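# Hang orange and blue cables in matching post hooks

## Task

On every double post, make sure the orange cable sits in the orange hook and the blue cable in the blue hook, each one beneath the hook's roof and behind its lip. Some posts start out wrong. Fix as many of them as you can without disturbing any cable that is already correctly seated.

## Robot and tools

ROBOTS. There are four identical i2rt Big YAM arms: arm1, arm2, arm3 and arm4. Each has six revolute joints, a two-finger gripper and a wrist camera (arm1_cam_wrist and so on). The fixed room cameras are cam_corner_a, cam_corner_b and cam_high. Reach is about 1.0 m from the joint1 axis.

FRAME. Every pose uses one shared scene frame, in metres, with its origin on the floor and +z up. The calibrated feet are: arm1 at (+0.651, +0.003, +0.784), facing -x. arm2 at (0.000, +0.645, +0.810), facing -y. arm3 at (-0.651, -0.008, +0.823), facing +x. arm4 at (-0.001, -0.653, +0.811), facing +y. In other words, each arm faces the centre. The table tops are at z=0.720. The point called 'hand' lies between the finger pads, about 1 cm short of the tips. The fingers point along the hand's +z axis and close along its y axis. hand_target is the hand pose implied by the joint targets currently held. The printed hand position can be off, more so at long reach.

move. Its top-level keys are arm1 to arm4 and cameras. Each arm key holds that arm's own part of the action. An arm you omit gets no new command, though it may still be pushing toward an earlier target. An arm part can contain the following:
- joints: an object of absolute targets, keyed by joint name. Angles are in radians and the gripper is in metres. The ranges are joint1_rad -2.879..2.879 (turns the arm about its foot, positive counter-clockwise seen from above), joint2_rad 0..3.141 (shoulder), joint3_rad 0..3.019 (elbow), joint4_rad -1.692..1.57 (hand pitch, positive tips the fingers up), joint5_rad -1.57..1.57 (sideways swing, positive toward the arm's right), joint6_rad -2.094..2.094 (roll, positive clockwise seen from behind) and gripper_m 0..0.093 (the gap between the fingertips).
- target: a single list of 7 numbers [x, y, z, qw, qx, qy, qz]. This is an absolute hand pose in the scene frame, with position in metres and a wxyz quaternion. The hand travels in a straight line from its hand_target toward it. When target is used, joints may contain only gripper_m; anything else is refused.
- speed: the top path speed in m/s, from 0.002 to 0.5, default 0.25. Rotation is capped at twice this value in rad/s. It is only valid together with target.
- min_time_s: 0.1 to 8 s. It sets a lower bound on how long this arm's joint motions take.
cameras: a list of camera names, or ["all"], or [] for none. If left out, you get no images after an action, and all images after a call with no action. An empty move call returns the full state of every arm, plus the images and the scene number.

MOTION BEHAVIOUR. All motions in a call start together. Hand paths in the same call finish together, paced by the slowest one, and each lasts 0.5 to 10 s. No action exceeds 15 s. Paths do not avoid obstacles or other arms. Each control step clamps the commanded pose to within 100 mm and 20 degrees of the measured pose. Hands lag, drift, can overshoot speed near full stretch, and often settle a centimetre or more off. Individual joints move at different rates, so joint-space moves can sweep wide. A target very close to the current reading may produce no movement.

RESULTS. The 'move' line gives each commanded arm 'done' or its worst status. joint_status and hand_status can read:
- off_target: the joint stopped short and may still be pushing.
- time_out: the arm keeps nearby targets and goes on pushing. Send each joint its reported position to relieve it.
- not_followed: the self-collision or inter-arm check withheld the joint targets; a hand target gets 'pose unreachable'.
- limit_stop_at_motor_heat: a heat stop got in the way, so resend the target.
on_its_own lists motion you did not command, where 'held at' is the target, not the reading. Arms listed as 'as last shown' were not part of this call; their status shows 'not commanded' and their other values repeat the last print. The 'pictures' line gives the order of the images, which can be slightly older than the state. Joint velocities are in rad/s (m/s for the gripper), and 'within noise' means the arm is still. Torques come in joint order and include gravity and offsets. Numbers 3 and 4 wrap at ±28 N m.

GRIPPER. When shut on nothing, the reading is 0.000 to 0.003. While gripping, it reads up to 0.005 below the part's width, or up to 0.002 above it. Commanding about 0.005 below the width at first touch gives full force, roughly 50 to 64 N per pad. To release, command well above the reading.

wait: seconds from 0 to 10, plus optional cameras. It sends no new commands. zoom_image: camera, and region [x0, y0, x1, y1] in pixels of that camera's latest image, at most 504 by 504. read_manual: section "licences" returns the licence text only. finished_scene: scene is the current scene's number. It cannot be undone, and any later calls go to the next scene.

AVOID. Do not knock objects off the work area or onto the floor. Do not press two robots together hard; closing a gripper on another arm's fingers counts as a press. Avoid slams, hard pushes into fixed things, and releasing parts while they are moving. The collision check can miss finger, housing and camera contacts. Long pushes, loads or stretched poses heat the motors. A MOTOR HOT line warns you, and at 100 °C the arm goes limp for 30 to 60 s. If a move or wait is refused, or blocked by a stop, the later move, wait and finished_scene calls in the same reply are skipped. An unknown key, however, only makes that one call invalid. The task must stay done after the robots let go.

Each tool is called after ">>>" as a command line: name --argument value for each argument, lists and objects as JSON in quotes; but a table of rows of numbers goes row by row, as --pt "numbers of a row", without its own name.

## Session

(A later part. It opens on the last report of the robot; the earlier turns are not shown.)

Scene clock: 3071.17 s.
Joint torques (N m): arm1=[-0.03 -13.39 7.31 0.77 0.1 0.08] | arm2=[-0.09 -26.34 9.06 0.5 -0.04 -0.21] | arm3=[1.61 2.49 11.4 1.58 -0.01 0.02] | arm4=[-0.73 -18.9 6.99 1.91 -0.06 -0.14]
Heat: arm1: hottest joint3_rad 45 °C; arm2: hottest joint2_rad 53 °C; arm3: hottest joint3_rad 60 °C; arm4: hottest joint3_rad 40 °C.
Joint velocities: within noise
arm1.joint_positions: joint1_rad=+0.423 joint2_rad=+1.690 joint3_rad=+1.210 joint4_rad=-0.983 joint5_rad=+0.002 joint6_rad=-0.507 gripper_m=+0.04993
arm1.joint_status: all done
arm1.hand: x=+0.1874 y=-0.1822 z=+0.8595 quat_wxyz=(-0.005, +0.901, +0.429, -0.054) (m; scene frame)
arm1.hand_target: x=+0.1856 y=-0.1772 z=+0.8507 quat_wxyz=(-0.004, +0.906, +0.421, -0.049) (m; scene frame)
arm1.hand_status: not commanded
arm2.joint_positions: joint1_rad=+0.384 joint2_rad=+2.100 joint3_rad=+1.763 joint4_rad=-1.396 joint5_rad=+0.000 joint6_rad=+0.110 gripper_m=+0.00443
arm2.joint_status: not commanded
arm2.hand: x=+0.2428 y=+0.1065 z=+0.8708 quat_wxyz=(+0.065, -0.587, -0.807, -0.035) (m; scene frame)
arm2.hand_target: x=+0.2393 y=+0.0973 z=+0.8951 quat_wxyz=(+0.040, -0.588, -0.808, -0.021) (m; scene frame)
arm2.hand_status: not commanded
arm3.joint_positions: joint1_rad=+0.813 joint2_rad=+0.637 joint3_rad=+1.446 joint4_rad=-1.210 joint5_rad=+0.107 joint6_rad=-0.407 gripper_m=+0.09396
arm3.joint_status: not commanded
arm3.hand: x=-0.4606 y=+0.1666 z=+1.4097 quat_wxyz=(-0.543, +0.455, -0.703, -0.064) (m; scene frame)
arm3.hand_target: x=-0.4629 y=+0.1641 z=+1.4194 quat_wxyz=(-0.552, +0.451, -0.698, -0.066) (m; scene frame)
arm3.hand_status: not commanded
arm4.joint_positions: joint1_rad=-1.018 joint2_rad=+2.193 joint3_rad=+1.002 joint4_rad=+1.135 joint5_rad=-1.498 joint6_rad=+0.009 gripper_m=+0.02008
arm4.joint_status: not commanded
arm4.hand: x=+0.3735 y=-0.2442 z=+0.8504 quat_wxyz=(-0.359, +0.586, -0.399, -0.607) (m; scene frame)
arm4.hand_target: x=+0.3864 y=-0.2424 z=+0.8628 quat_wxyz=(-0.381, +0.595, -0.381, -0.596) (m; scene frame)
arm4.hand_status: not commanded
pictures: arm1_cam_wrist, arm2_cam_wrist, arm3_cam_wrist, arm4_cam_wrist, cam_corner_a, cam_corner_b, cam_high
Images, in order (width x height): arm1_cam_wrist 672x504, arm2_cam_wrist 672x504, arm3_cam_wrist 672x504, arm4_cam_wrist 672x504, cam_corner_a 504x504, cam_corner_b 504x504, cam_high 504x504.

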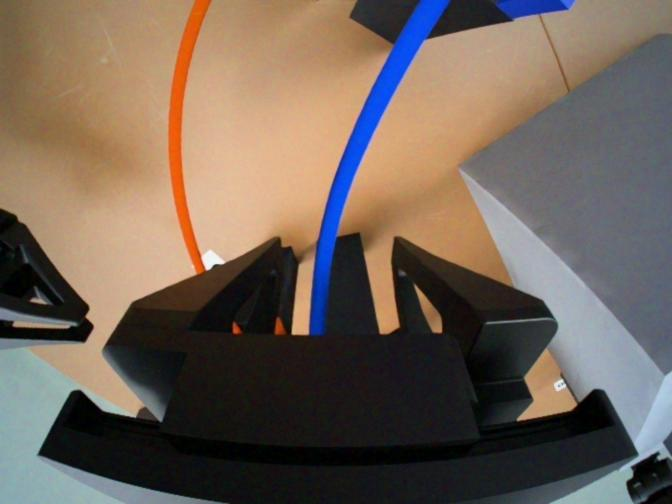

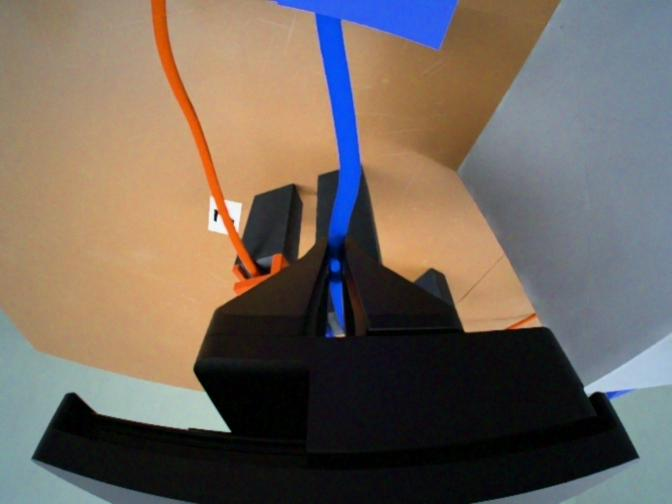

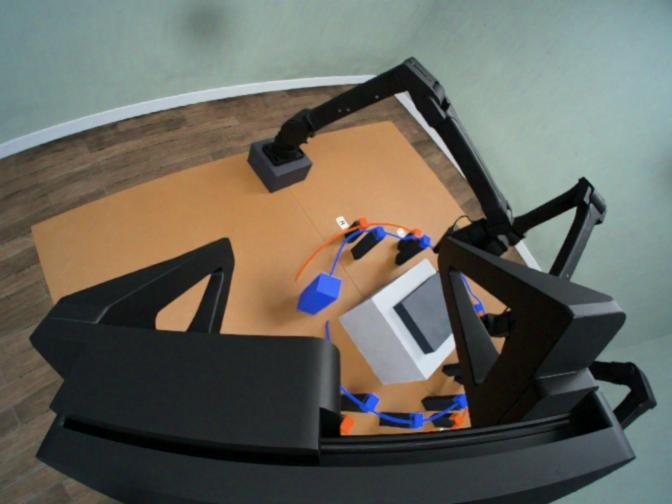

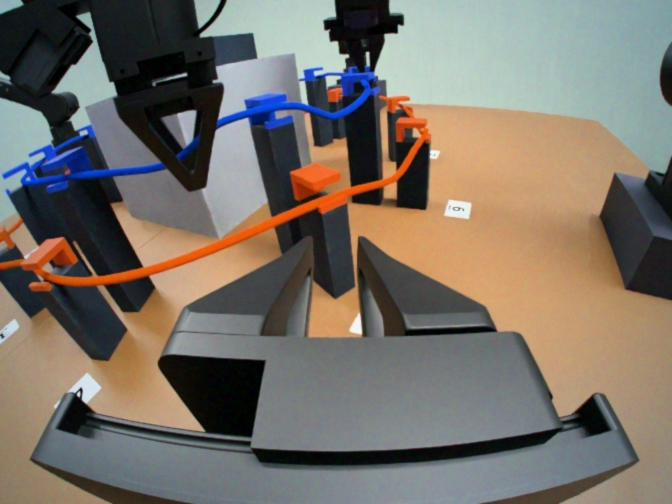

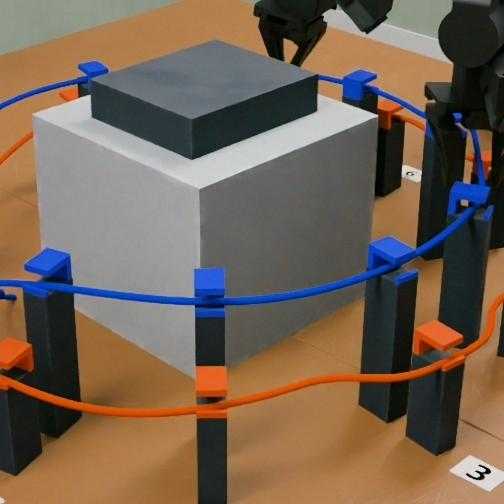

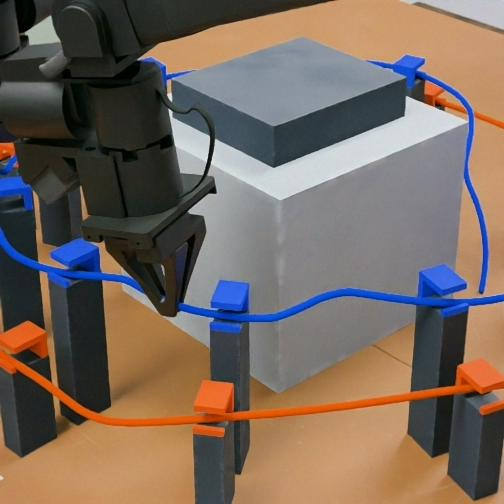

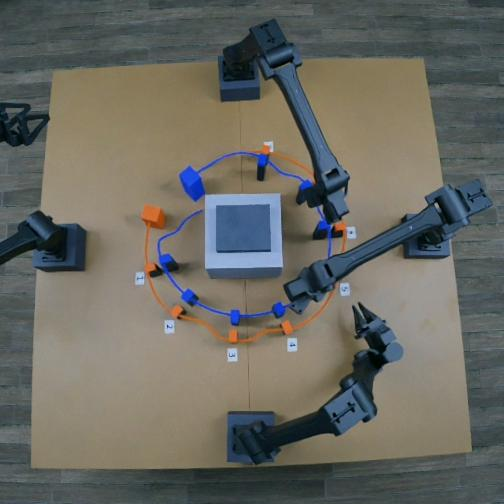

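>>> move --arm3 '{"joints": {"joint1_rad": -0.036, "joint2_rad": 1.036, "joint3_rad": 0.56, "joint4_rad": -0.562, "joint5_rad": 0, "joint6_rad": -1.57, "gripper_m": 0.07}, "min_time_s": 2.5}' --cameras '["arm3_cam_wrist", "cam_corner_a", "cam_high"]'

>>> zoom_image --camera "arm3_cam_wrist" --region '[200, 100, 480, 340]'

Scene clock: 3151.80 s.
Joint torques (N m): arm1=[0.03 -13.33 7.41 0.7 0.08 0.08] | arm2=[-0.09 -26.05 9.03 0.49 -0.05 -0.23] | arm3=[0.79 -2.73 10.33 1.29 -0.31 -0.12] | arm4=[-0.62 -18.84 7.04 1.88 -0.09 -0.15]
Heat: arm1: hottest joint3_rad 42 °C; arm2: hottest joint2_rad 54 °C; arm3: hottest joint3_rad 60 °C; arm4: hottest joint3_rad 40 °C.
move: arm3 done
Joint velocities: within noise
arm1, arm2, arm4: as last shown
arm3.joint_positions: joint1_rad=-0.027 joint2_rad=+1.027 joint3_rad=+0.568 joint4_rad=-0.575 joint5_rad=+0.004 joint6_rad=-1.556 gripper_m=+0.07008
arm3.joint_status: all done
arm3.hand: x=-0.2965 y=-0.0186 z=+0.9282 quat_wxyz=(-0.178, +0.668, -0.697, +0.192) (m; scene frame)
arm3.hand_target: x=-0.2973 y=-0.0211 z=+0.9230 quat_wxyz=(-0.176, +0.670, -0.695, +0.192) (m; scene frame)
arm3.hand_status: not commanded
pictures: arm3_cam_wrist, cam_corner_a, cam_high
Images, in order (width x height): arm3_cam_wrist 672x504, cam_corner_a 504x504, cam_high 504x504.

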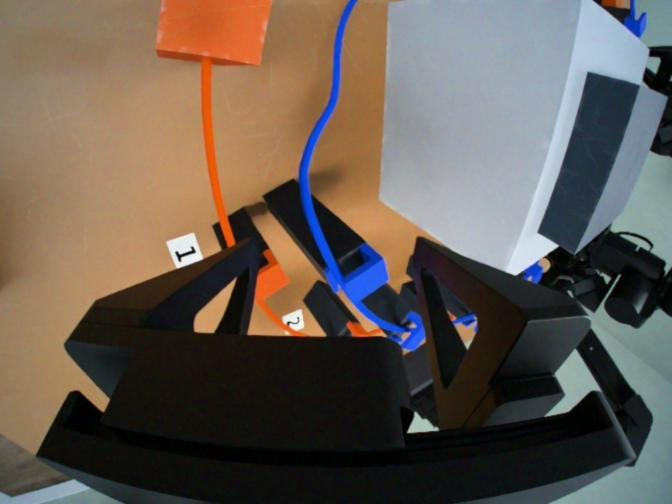

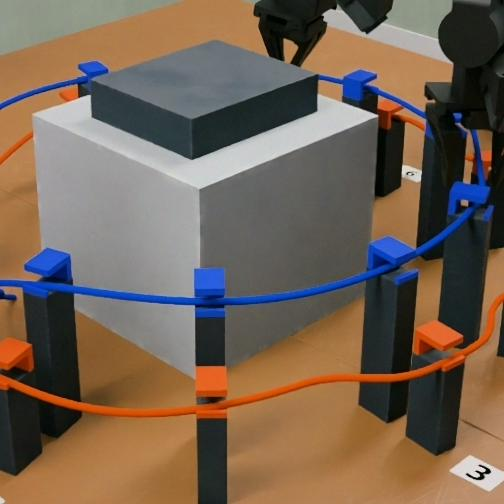

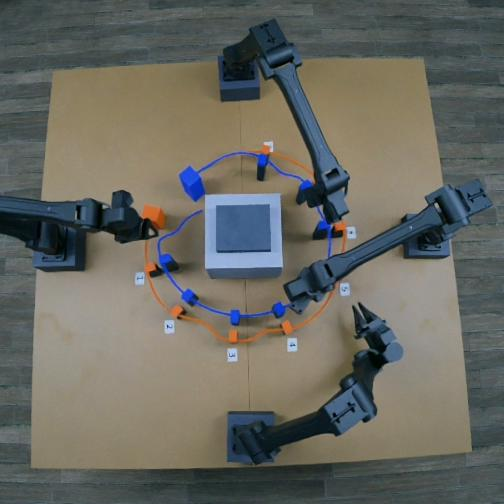

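Scaled by 1.800 from the camera's 672x504 image, which has a finer 960x720 frame.

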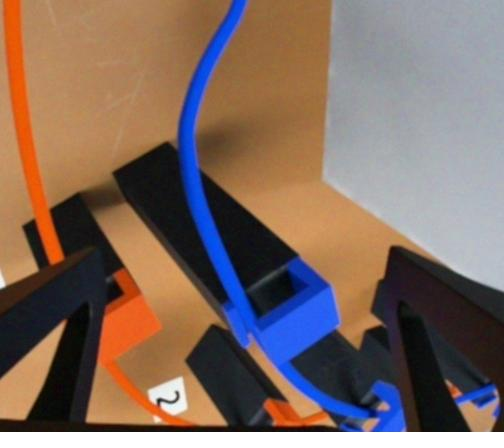

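>>> move --arm3 '{"joints": {"joint1_rad": -0.036, "joint2_rad": 1.187, "joint3_rad": 0.503, "joint4_rad": -0.366, "joint5_rad": 0, "joint6_rad": -1.57}, "min_time_s": 1.2}' --cameras '["arm3_cam_wrist"]'

>>> zoom_image --camera "arm3_cam_wrist" --region '[200, 100, 480, 340]'

Scene clock: 3205.23 s.
Joint torques (N m): arm1=[-0.03 -13.04 7.27 0.76 0.03 0.06] | arm2=[-0.21 -26.34 9.09 0.51 -0.03 -0.21] | arm3=[0.79 -3.43 8.96 1.28 -0.3 -0.12] | arm4=[-0.73 -19.08 6.99 1.88 -0.08 -0.16]
Heat: arm1: hottest joint3_rad 41 °C; arm2: hottest joint2_rad 54 °C; arm3: hottest joint3_rad 56 °C; arm4: hottest joint3_rad 40 °C.
move: arm3 done
Joint velocities: within noise
arm1, arm2, arm4: as last shown
arm3.joint_positions: joint1_rad=-0.027 joint2_rad=+1.173 joint3_rad=+0.513 joint4_rad=-0.378 joint5_rad=+0.004 joint6_rad=-1.556 gripper_m=+0.07008
arm3.joint_status: all done
arm3.hand: x=-0.2849 y=-0.0197 z=+0.8786 quat_wxyz=(-0.176, +0.668, -0.697, +0.191) (m; scene frame)
arm3.hand_target: x=-0.2881 y=-0.0223 z=+0.8711 quat_wxyz=(-0.171, +0.671, -0.696, +0.187) (m; scene frame)
arm3.hand_status: not commanded
pictures: arm3_cam_wrist
Images, in order (width x height): arm3_cam_wrist 672x504.

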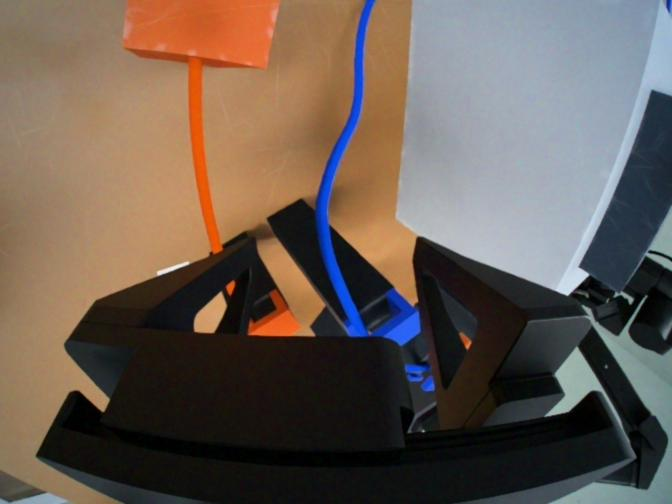

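Scaled by 1.800 from the camera's 672x504 image, which has a finer 960x720 frame.

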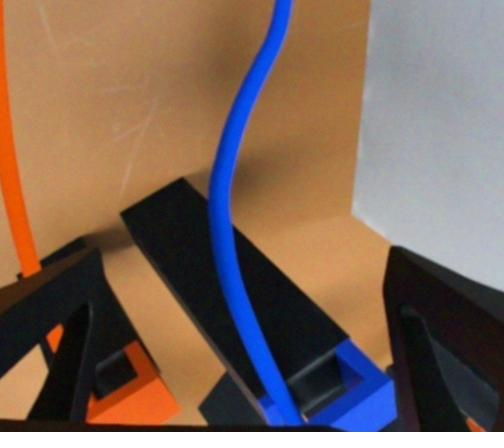

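>>> move --arm3 '{"joints": {"joint2_rad": 1.222}, "min_time_s": 0.5}'

>>> move --arm3 '{"joints": {"gripper_m": 0.002}}' --cameras '["arm3_cam_wrist", "cam_high", "cam_corner_a"]'

>>> zoom_image --camera "arm3_cam_wrist" --region '[200, 100, 480, 340]'

Scene clock: 3229.43 s.
Joint torques (N m): arm1=[0.26 -12.86 7.36 0.65 0.1 0.09] | arm2=[-0.09 -26.23 9.11 0.42 -0.03 -0.2] | arm3=[0.79 -3.66 8.68 1.24 -0.3 -0.12] | arm4=[-0.73 -19.08 6.95 1.98 -0.06 -0.15]
Heat: arm1: hottest joint3_rad 41 °C; arm2: hottest joint2_rad 55 °C; arm3: hottest joint3_rad 54 °C; arm4: hottest joint2_rad 39 °C.
move: arm3 done
Joint velocities: within noise
arm1, arm2, arm4: as last shown
arm3.joint_positions: joint1_rad=-0.027 joint2_rad=+1.208 joint3_rad=+0.513 joint4_rad=-0.378 joint5_rad=+0.004 joint6_rad=-1.556 gripper_m=+0.07008
arm3.joint_status: all done
arm3.hand: x=-0.2877 y=-0.0198 z=+0.8669 quat_wxyz=(-0.164, +0.671, -0.700, +0.179) (m; scene frame)
arm3.hand_target: x=-0.2912 y=-0.0223 z=+0.8593 quat_wxyz=(-0.160, +0.674, -0.700, +0.175) (m; scene frame)
arm3.hand_status: not commanded
pictures: none

Scene clock: 3230.20 s.
Joint torques (N m): arm1=[-0.03 -13.45 7.35 0.8 0.08 0.09] | arm2=[0.03 -25.82 9.06 0.53 -0.06 -0.22] | arm3=[0.73 -3.66 8.66 1.22 -0.3 -0.12] | arm4=[-0.91 -19.19 6.98 1.89 -0.05 -0.15]
Heat: arm1: hottest joint3_rad 41 °C; arm2: hottest joint2_rad 55 °C; arm3: hottest joint3_rad 54 °C; arm4: hottest joint2_rad 39 °C.
move: arm3 done
Joint velocities: within noise
arm1, arm2, arm4: as last shown
arm3.joint_positions: joint1_rad=-0.027 joint2_rad=+1.208 joint3_rad=+0.513 joint4_rad=-0.378 joint5_rad=+0.004 joint6_rad=-1.557 gripper_m=+0.00218
arm3.joint_status: all done
arm3.hand: x=-0.2877 y=-0.0198 z=+0.8669 quat_wxyz=(-0.164, +0.671, -0.700, +0.179) (m; scene frame)
arm3.hand_target: x=-0.2912 y=-0.0223 z=+0.8593 quat_wxyz=(-0.160, +0.674, -0.700, +0.175) (m; scene frame)
arm3.hand_status: not commanded
pictures: arm3_cam_wrist, cam_corner_a, cam_high
Images, in order (width x height): arm3_cam_wrist 672x504, cam_corner_a 504x504, cam_high 504x504.

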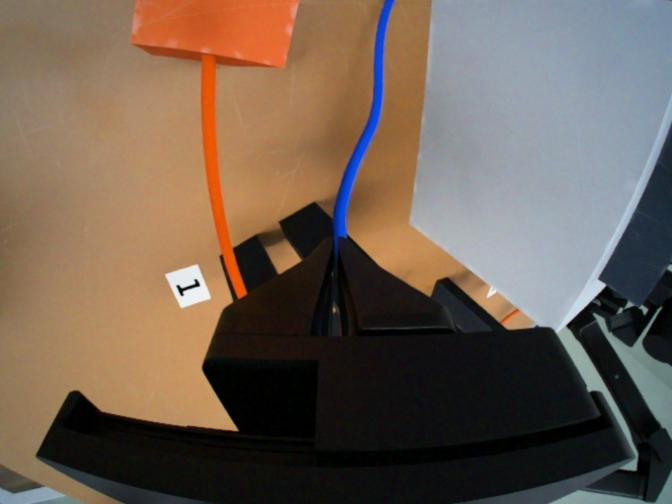

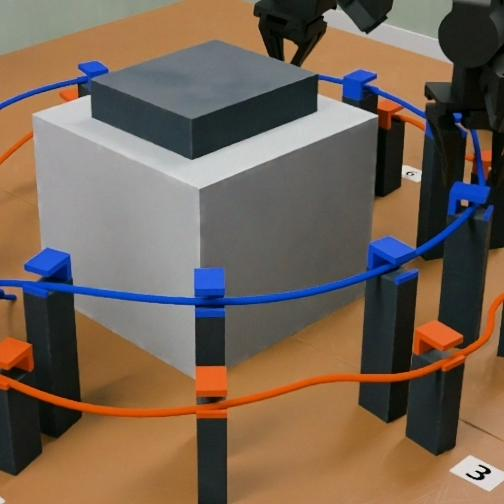

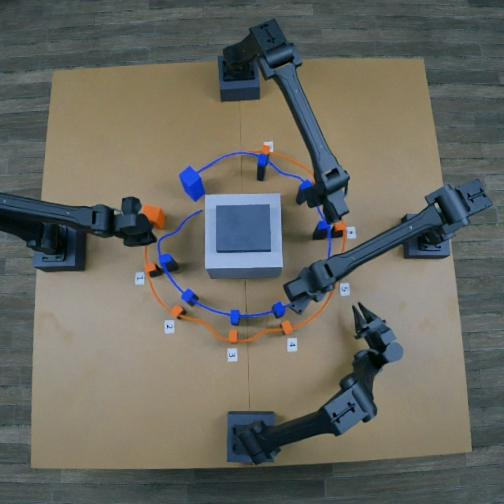

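Scaled by 1.800 from the camera's 672x504 image, which has a finer 960x720 frame.

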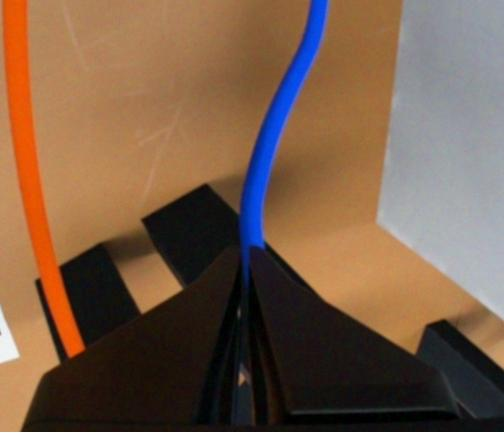

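>>> move --arm3 '{"joints": {"gripper_m": 0.06}}'

>>> move --arm3 '{"joints": {"joint2_rad": 1.272}, "min_time_s": 0.6}'

>>> move --arm3 '{"joints": {"gripper_m": 0.002}}' --cameras '["arm3_cam_wrist", "cam_high", "cam_corner_a"]'

>>> zoom_image --camera "arm3_cam_wrist" --region '[200, 100, 480, 340]'

Scene clock: 3248.37 s.
Joint torques (N m): arm1=[0.62 -13.22 7.25 0.65 0.06 0.08] | arm2=[-0.15 -26.23 9.05 0.51 -0.05 -0.23] | arm3=[0.79 -3.66 8.69 1.24 -0.3 -0.12] | arm4=[-0.5 -19.02 7.02 1.85 -0.06 -0.14]
Heat: arm1: hottest joint3_rad 41 °C; arm2: hottest joint2_rad 55 °C; arm3: hottest joint3_rad 53 °C; arm4: hottest joint2_rad 39 °C.
move: arm3 done
Joint velocities: within noise
arm1, arm2, arm4: as last shown
arm3.joint_positions: joint1_rad=-0.027 joint2_rad=+1.208 joint3_rad=+0.513 joint4_rad=-0.378 joint5_rad=+0.004 joint6_rad=-1.557 gripper_m=+0.05982
arm3.joint_status: all done
arm3.hand: x=-0.2877 y=-0.0198 z=+0.8669 quat_wxyz=(-0.164, +0.671, -0.700, +0.179) (m; scene frame)
arm3.hand_target: x=-0.2912 y=-0.0223 z=+0.8593 quat_wxyz=(-0.160, +0.674, -0.700, +0.175) (m; scene frame)
arm3.hand_status: not commanded
pictures: none

Scene clock: 3249.37 s.
Joint torques (N m): arm1=[0.21 -13.22 7.28 0.8 0.07 0.09] | arm2=[0.32 -26.46 9.1 0.54 -0.06 -0.23] | arm3=[0.79 -3.9 8.24 1.17 -0.3 -0.12] | arm4=[-0.56 -19.25 6.98 1.94 -0.06 -0.17]
Heat: arm1: hottest joint3_rad 41 °C; arm2: hottest joint2_rad 55 °C; arm3: hottest joint3_rad 53 °C; arm4: hottest joint2_rad 39 °C.
move: arm3 done
Joint velocities: within noise
arm1, arm2, arm4: as last shown
arm3.joint_positions: joint1_rad=-0.027 joint2_rad=+1.257 joint3_rad=+0.513 joint4_rad=-0.378 joint5_rad=+0.004 joint6_rad=-1.557 gripper_m=+0.05991
arm3.joint_status: all done
arm3.hand: x=-0.2924 y=-0.0199 z=+0.8501 quat_wxyz=(-0.147, +0.675, -0.704, +0.162) (m; scene frame)
arm3.hand_target: x=-0.2964 y=-0.0224 z=+0.8425 quat_wxyz=(-0.143, +0.678, -0.704, +0.158) (m; scene frame)
arm3.hand_status: not commanded
pictures: none

Scene clock: 3250.10 s.
Joint torques (N m): arm1=[-0.15 -13.27 7.31 0.72 0.08 0.11] | arm2=[0.09 -26.05 8.98 0.47 -0.05 -0.22] | arm3=[0.79 -3.9 8.24 1.07 -0.3 -0.11] | arm4=[-0.62 -19.14 7.08 1.92 -0.06 -0.13]
Heat: arm1: hottest joint3_rad 41 °C; arm2: hottest joint2_rad 55 °C; arm3: hottest joint3_rad 53 °C; arm4: hottest joint2_rad 39 °C.
move: arm3 done
Joint velocities: arm1=[within noise] | arm2=[within noise] | arm3=[0.005 -0.005 0.007 -0.002 -0.022 0.066 -0.004] | arm4=[within noise]
arm1, arm2, arm4: as last shown
arm3.joint_positions: joint1_rad=-0.027 joint2_rad=+1.257 joint3_rad=+0.513 joint4_rad=-0.375 joint5_rad=+0.004 joint6_rad=-1.558 gripper_m=+0.00284
arm3.joint_status: all done
arm3.hand: x=-0.2917 y=-0.0199 z=+0.8504 quat_wxyz=(-0.148, +0.675, -0.704, +0.163) (m; scene frame)
arm3.hand_target: x=-0.2963 y=-0.0224 z=+0.8426 quat_wxyz=(-0.143, +0.678, -0.704, +0.158) (m; scene frame)
arm3.hand_status: not commanded
pictures: arm3_cam_wrist, cam_corner_a, cam_high
Images, in order (width x height): arm3_cam_wrist 672x504, cam_corner_a 504x504, cam_high 504x504.

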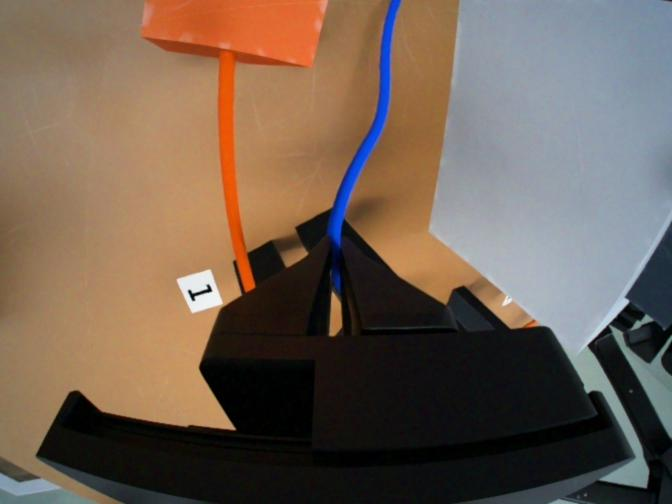

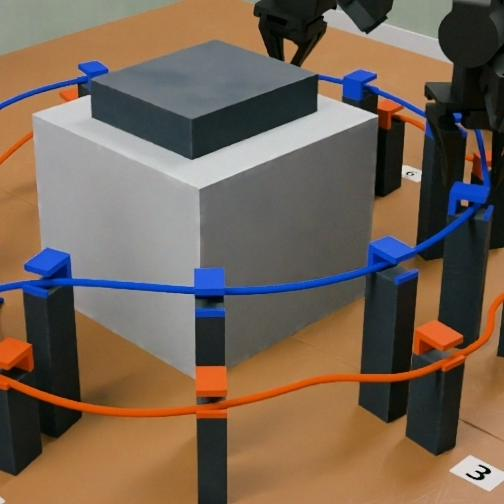

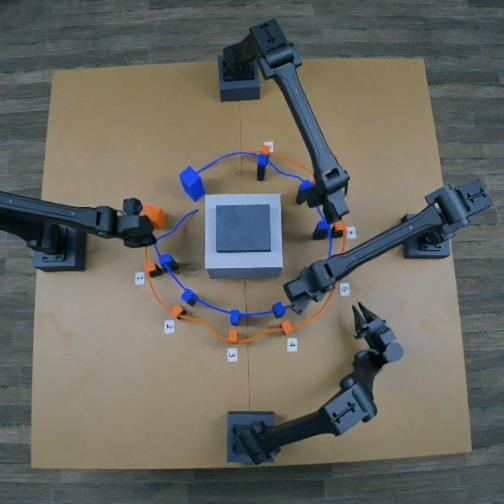

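Scaled by 1.800 from the camera's 672x504 image, which has a finer 960x720 frame.

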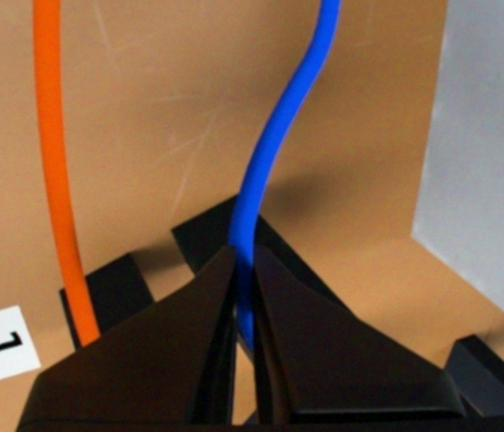

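>>> wait --seconds 0.5 --cameras '["arm3_cam_wrist", "cam_high"]'

>>> zoom_image --camera "arm3_cam_wrist" --region '[280, 180, 400, 300]'

>>> zoom_image --camera "cam_high" --region '[140, 190, 220, 290]'

Scene clock: 3274.30 s.
Joint torques (N m): arm1=[0.44 -12.92 7.28 0.68 0.1 0.06] | arm2=[-0.03 -26.17 9.06 0.38 -0.04 -0.23] | arm3=[0.73 -3.9 8.24 1.07 -0.3 -0.11] | arm4=[-1.08 -19.19 6.99 1.94 -0.06 -0.12]
Heat: arm1: hottest joint3_rad 41 °C; arm2: hottest joint2_rad 55 °C; arm3: hottest joint3_rad 52 °C; arm4: hottest joint2_rad 39 °C.
Joint velocities: within noise
arm1.joint_positions: joint1_rad=+0.423 joint2_rad=+1.690 joint3_rad=+1.210 joint4_rad=-0.983 joint5_rad=+0.002 joint6_rad=-0.507 gripper_m=+0.04993
arm1.joint_status: not commanded
arm1.hand: x=+0.1874 y=-0.1822 z=+0.8595 quat_wxyz=(-0.005, +0.901, +0.429, -0.054) (m; scene frame)
arm1.hand_target: x=+0.1856 y=-0.1772 z=+0.8507 quat_wxyz=(-0.004, +0.906, +0.421, -0.049) (m; scene frame)
arm1.hand_status: not commanded
arm2.joint_positions: joint1_rad=+0.384 joint2_rad=+2.100 joint3_rad=+1.763 joint4_rad=-1.396 joint5_rad=+0.000 joint6_rad=+0.110 gripper_m=+0.00443
arm2.joint_status: not commanded
arm2.hand: x=+0.2428 y=+0.1065 z=+0.8708 quat_wxyz=(+0.065, -0.587, -0.807, -0.035) (m; scene frame)
arm2.hand_target: x=+0.2393 y=+0.0973 z=+0.8951 quat_wxyz=(+0.040, -0.588, -0.808, -0.021) (m; scene frame)
arm2.hand_status: not commanded
arm3.joint_positions: joint1_rad=-0.027 joint2_rad=+1.257 joint3_rad=+0.513 joint4_rad=-0.375 joint5_rad=+0.004 joint6_rad=-1.558 gripper_m=+0.00237
arm3.joint_status: all done
arm3.hand: x=-0.2917 y=-0.0199 z=+0.8504 quat_wxyz=(-0.148, +0.675, -0.704, +0.163) (m; scene frame)
arm3.hand_target: x=-0.2963 y=-0.0224 z=+0.8426 quat_wxyz=(-0.143, +0.678, -0.704, +0.158) (m; scene frame)
arm3.hand_status: not commanded
arm4.joint_positions: joint1_rad=-1.018 joint2_rad=+2.193 joint3_rad=+1.002 joint4_rad=+1.135 joint5_rad=-1.498 joint6_rad=+0.009 gripper_m=+0.02008
arm4.joint_status: not commanded
arm4.hand: x=+0.3735 y=-0.2442 z=+0.8504 quat_wxyz=(-0.359, +0.586, -0.399, -0.607) (m; scene frame)
arm4.hand_target: x=+0.3864 y=-0.2424 z=+0.8628 quat_wxyz=(-0.381, +0.595, -0.381, -0.596) (m; scene frame)
arm4.hand_status: not commanded
wait: 0.50 s; at rest from the start
pictures: arm3_cam_wrist, cam_high
Images, in order (width x height): arm3_cam_wrist 672x504, cam_high 504x504.

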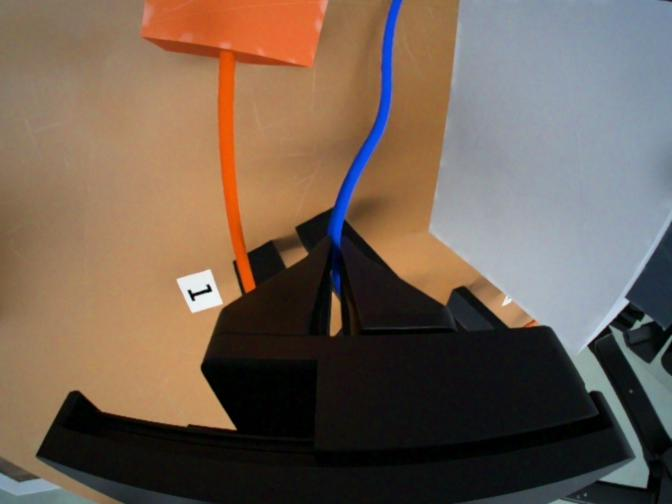

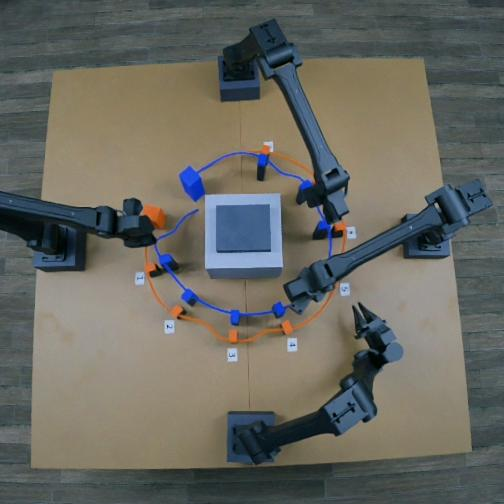

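Scaled by 4.200 from the camera's 672x504 image, which has a finer 960x720 frame.

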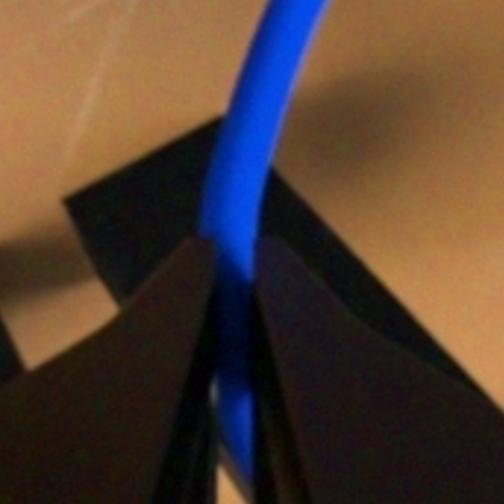

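Scaled by 5.040 from the camera's 504x504 image, which has a finer 720x720 frame.

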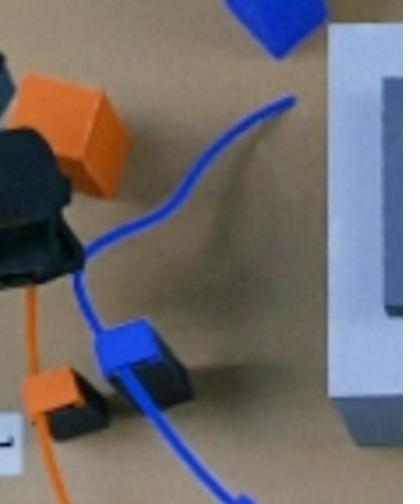

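>>> move --arm3 '{"joints": {"joint1_rad": 0.085}, "min_time_s": 1.2}' --cameras '["arm3_cam_wrist", "cam_high", "arm4_cam_wrist", "cam_corner_a", "cam_corner_b"]'

>>> zoom_image --camera "arm4_cam_wrist" --region '[120, 70, 340, 210]'

>>> zoom_image --camera "cam_high" --region '[130, 180, 250, 330]'

>>> zoom_image --camera "cam_corner_a" --region '[404, 90, 504, 240]'

Scene clock: 3292.17 s.
Joint torques (N m): arm1=[0.09 -13.63 7.41 0.66 0.09 0.09] | arm2=[0.03 -26.17 9.06 0.5 -0.04 -0.23] | arm3=[2.37 -3.9 8.23 1.07 -0.31 -0.11] | arm4=[-0.97 -18.84 7.05 1.88 -0.07 -0.16]
Heat: arm1: hottest joint3_rad 41 °C; arm2: hottest joint2_rad 55 °C; arm3: hottest joint3_rad 52 °C; arm4: hottest joint2_rad 39 °C.
move: arm3 done
Joint velocities: within noise
arm1, arm2, arm4: as last shown
arm3.joint_positions: joint1_rad=+0.074 joint2_rad=+1.257 joint3_rad=+0.513 joint4_rad=-0.375 joint5_rad=+0.004 joint6_rad=-1.558 gripper_m=+0.00232
arm3.joint_status: all done
arm3.hand: x=-0.2923 y=+0.0165 z=+0.8500 quat_wxyz=(-0.156, +0.710, -0.669, +0.154) (m; scene frame)
arm3.hand_target: x=-0.2972 y=+0.0206 z=+0.8420 quat_wxyz=(-0.152, +0.719, -0.661, +0.148) (m; scene frame)
arm3.hand_status: not commanded
pictures: arm3_cam_wrist, arm4_cam_wrist, cam_corner_a, cam_corner_b, cam_high
Images, in order (width x height): arm3_cam_wrist 672x504, arm4_cam_wrist 672x504, cam_corner_a 504x504, cam_corner_b 504x504, cam_high 504x504.

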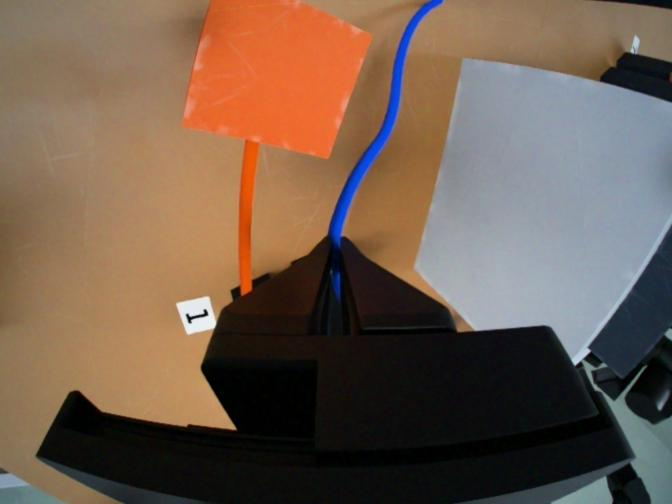

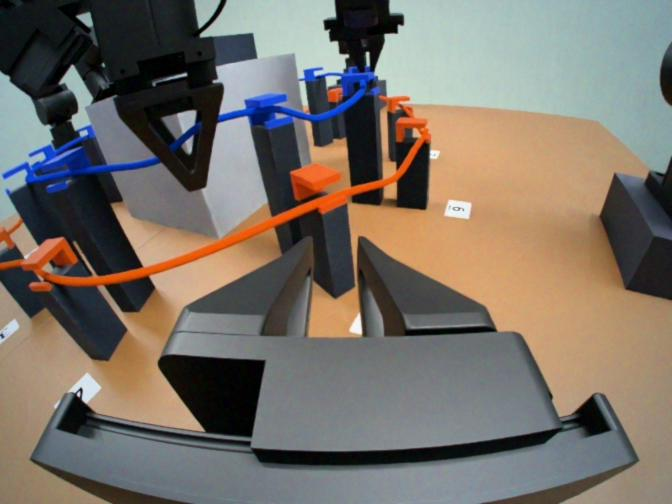

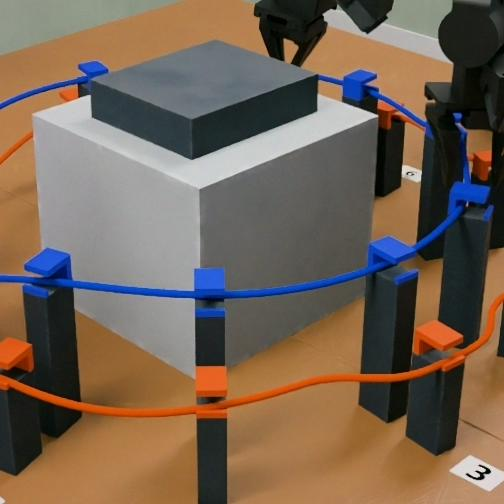

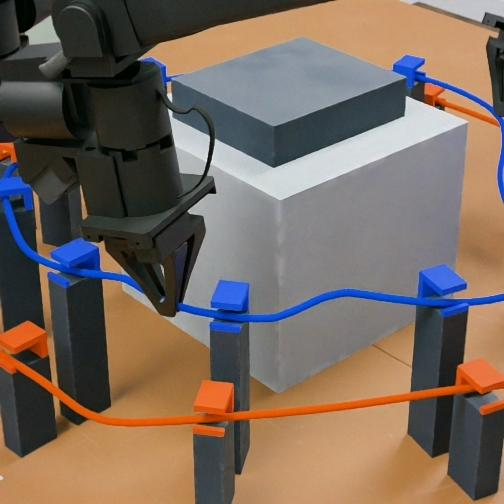

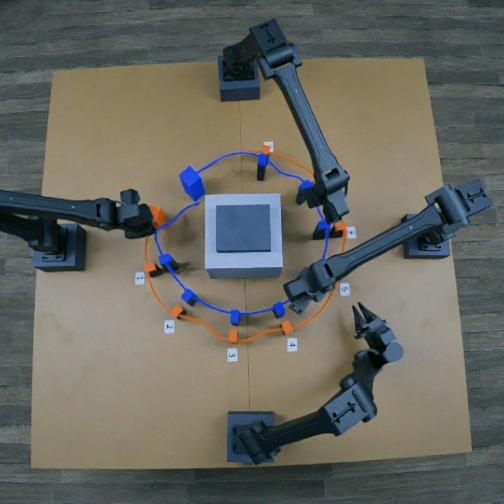

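Scaled by 2.291 from the camera's 672x504 image, which has a finer 960x720 frame.

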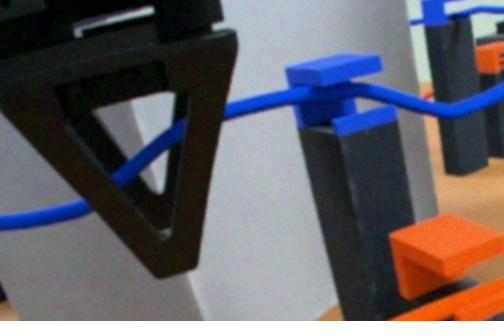

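Scaled by 3.360 from the camera's 504x504 image, which has a finer 720x720 frame.

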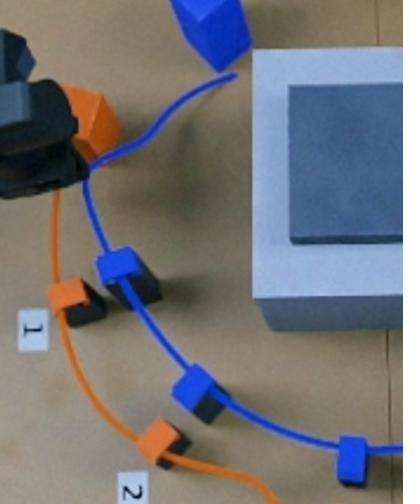

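Scaled by 3.360 from the camera's 504x504 image, which has a finer 720x720 frame.

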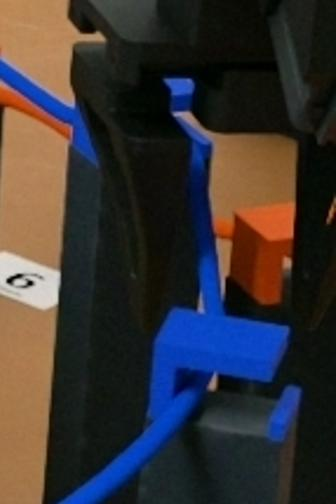

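>>> move --arm3 '{"joints": {"joint1_rad": 0.12, "joint2_rad": 1.312, "joint3_rad": 0.59, "joint4_rad": -0.366}, "min_time_s": 1.0}' --cameras '["arm3_cam_wrist", "cam_high", "arm4_cam_wrist", "cam_corner_a", "cam_corner_b", "arm1_cam_wrist"]'

>>> zoom_image --camera "arm4_cam_wrist" --region '[120, 70, 340, 210]'

>>> zoom_image --camera "arm4_cam_wrist" --region '[235, 80, 325, 140]'

>>> zoom_image --camera "cam_corner_a" --region '[404, 90, 504, 240]'

>>> zoom_image --camera "cam_high" --region '[240, 140, 360, 340]'

Scene clock: 3335.57 s.
Joint torques (N m): arm1=[-0.21 -13.39 7.41 0.61 0.1 0.08] | arm2=[0.09 -26.05 9.06 0.42 -0.03 -0.23] | arm3=[2.43 -4.25 13.14 1.06 -0.3 -0.11] | arm4=[-0.67 -19.14 7.06 1.92 -0.07 -0.13]
Heat: arm1: hottest joint3_rad 40 °C; arm2: hottest joint2_rad 55 °C; arm3: hottest joint3_rad 51 °C; arm4: hottest joint2_rad 40 °C.
move: arm3 done
Joint velocities: within noise
arm1, arm2, arm4: as last shown
arm3.joint_positions: joint1_rad=+0.109 joint2_rad=+1.296 joint3_rad=+0.547 joint4_rad=-0.375 joint5_rad=+0.004 joint6_rad=-1.558 gripper_m=+0.00231
arm3.joint_status: all done
arm3.hand: x=-0.2810 y=+0.0304 z=+0.8496 quat_wxyz=(-0.157, +0.722, -0.657, +0.150) (m; scene frame)
arm3.hand_target: x=-0.2604 y=+0.0377 z=+0.8616 quat_wxyz=(-0.172, +0.727, -0.645, +0.160) (m; scene frame)
arm3.hand_status: not commanded
pictures: arm1_cam_wrist, arm3_cam_wrist, arm4_cam_wrist, cam_corner_a, cam_corner_b, cam_high
Images, in order (width x height): arm1_cam_wrist 672x504, arm3_cam_wrist 672x504, arm4_cam_wrist 672x504, cam_corner_a 504x504, cam_corner_b 504x504, cam_high 504x504.

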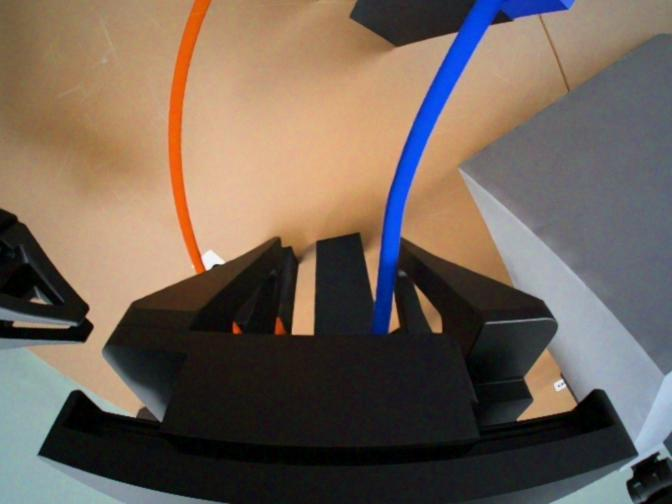

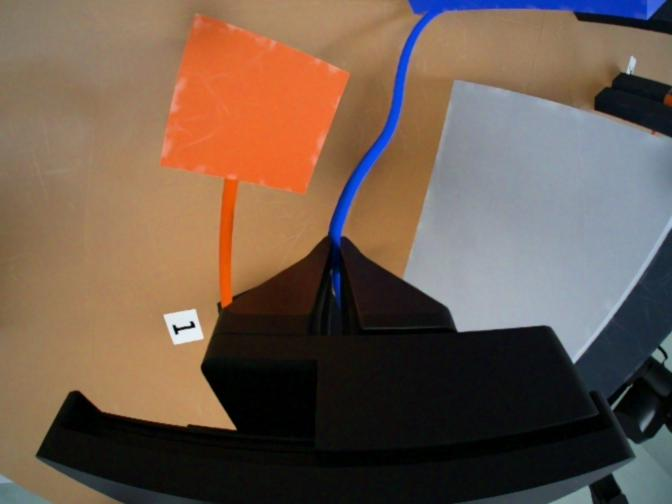

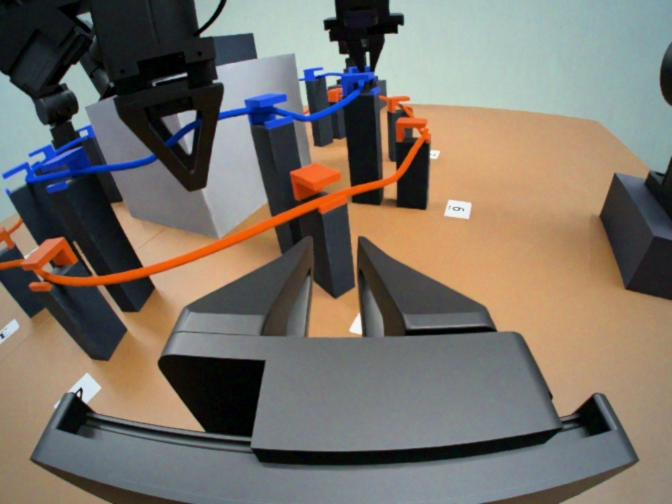

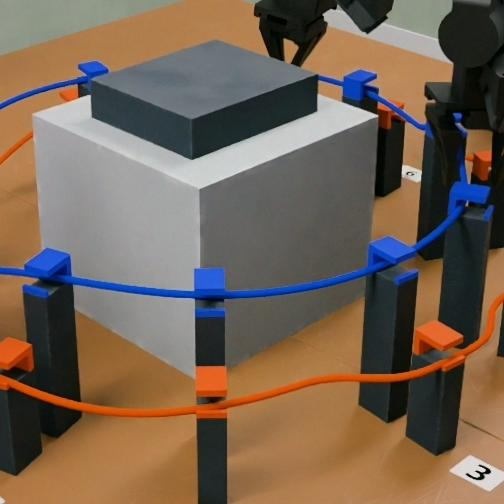

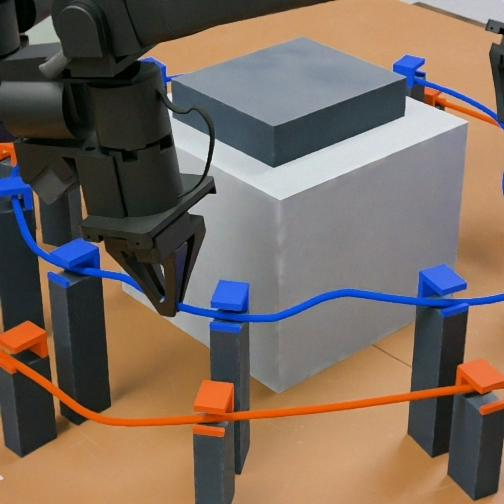

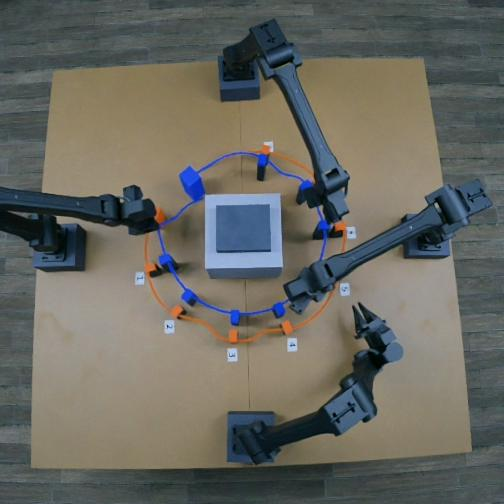

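Scaled by 2.291 from the camera's 672x504 image, which has a finer 960x720 frame.

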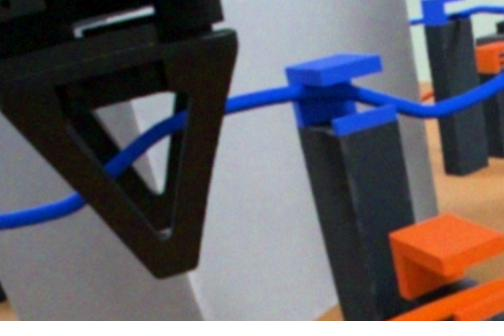

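Scaled by 5.600 from the camera's 672x504 image, which has a finer 960x720 frame.

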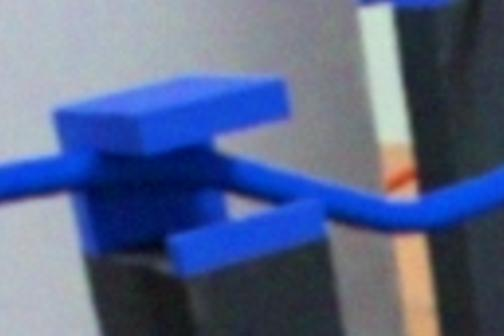

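Scaled by 3.360 from the camera's 504x504 image, which has a finer 720x720 frame.

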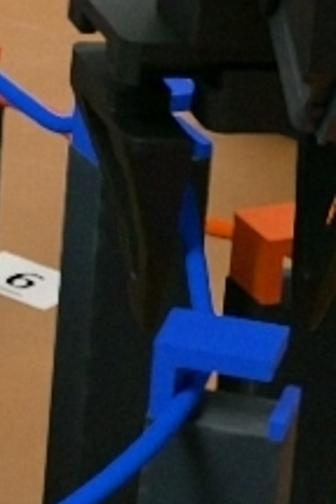

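Scaled by 2.520 from the camera's 504x504 image, which has a finer 720x720 frame.

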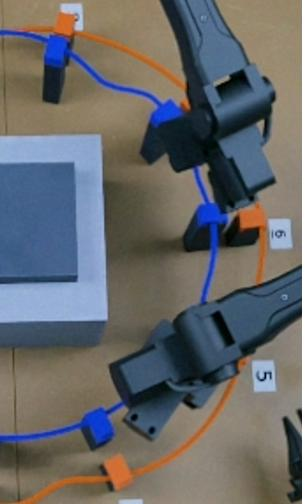

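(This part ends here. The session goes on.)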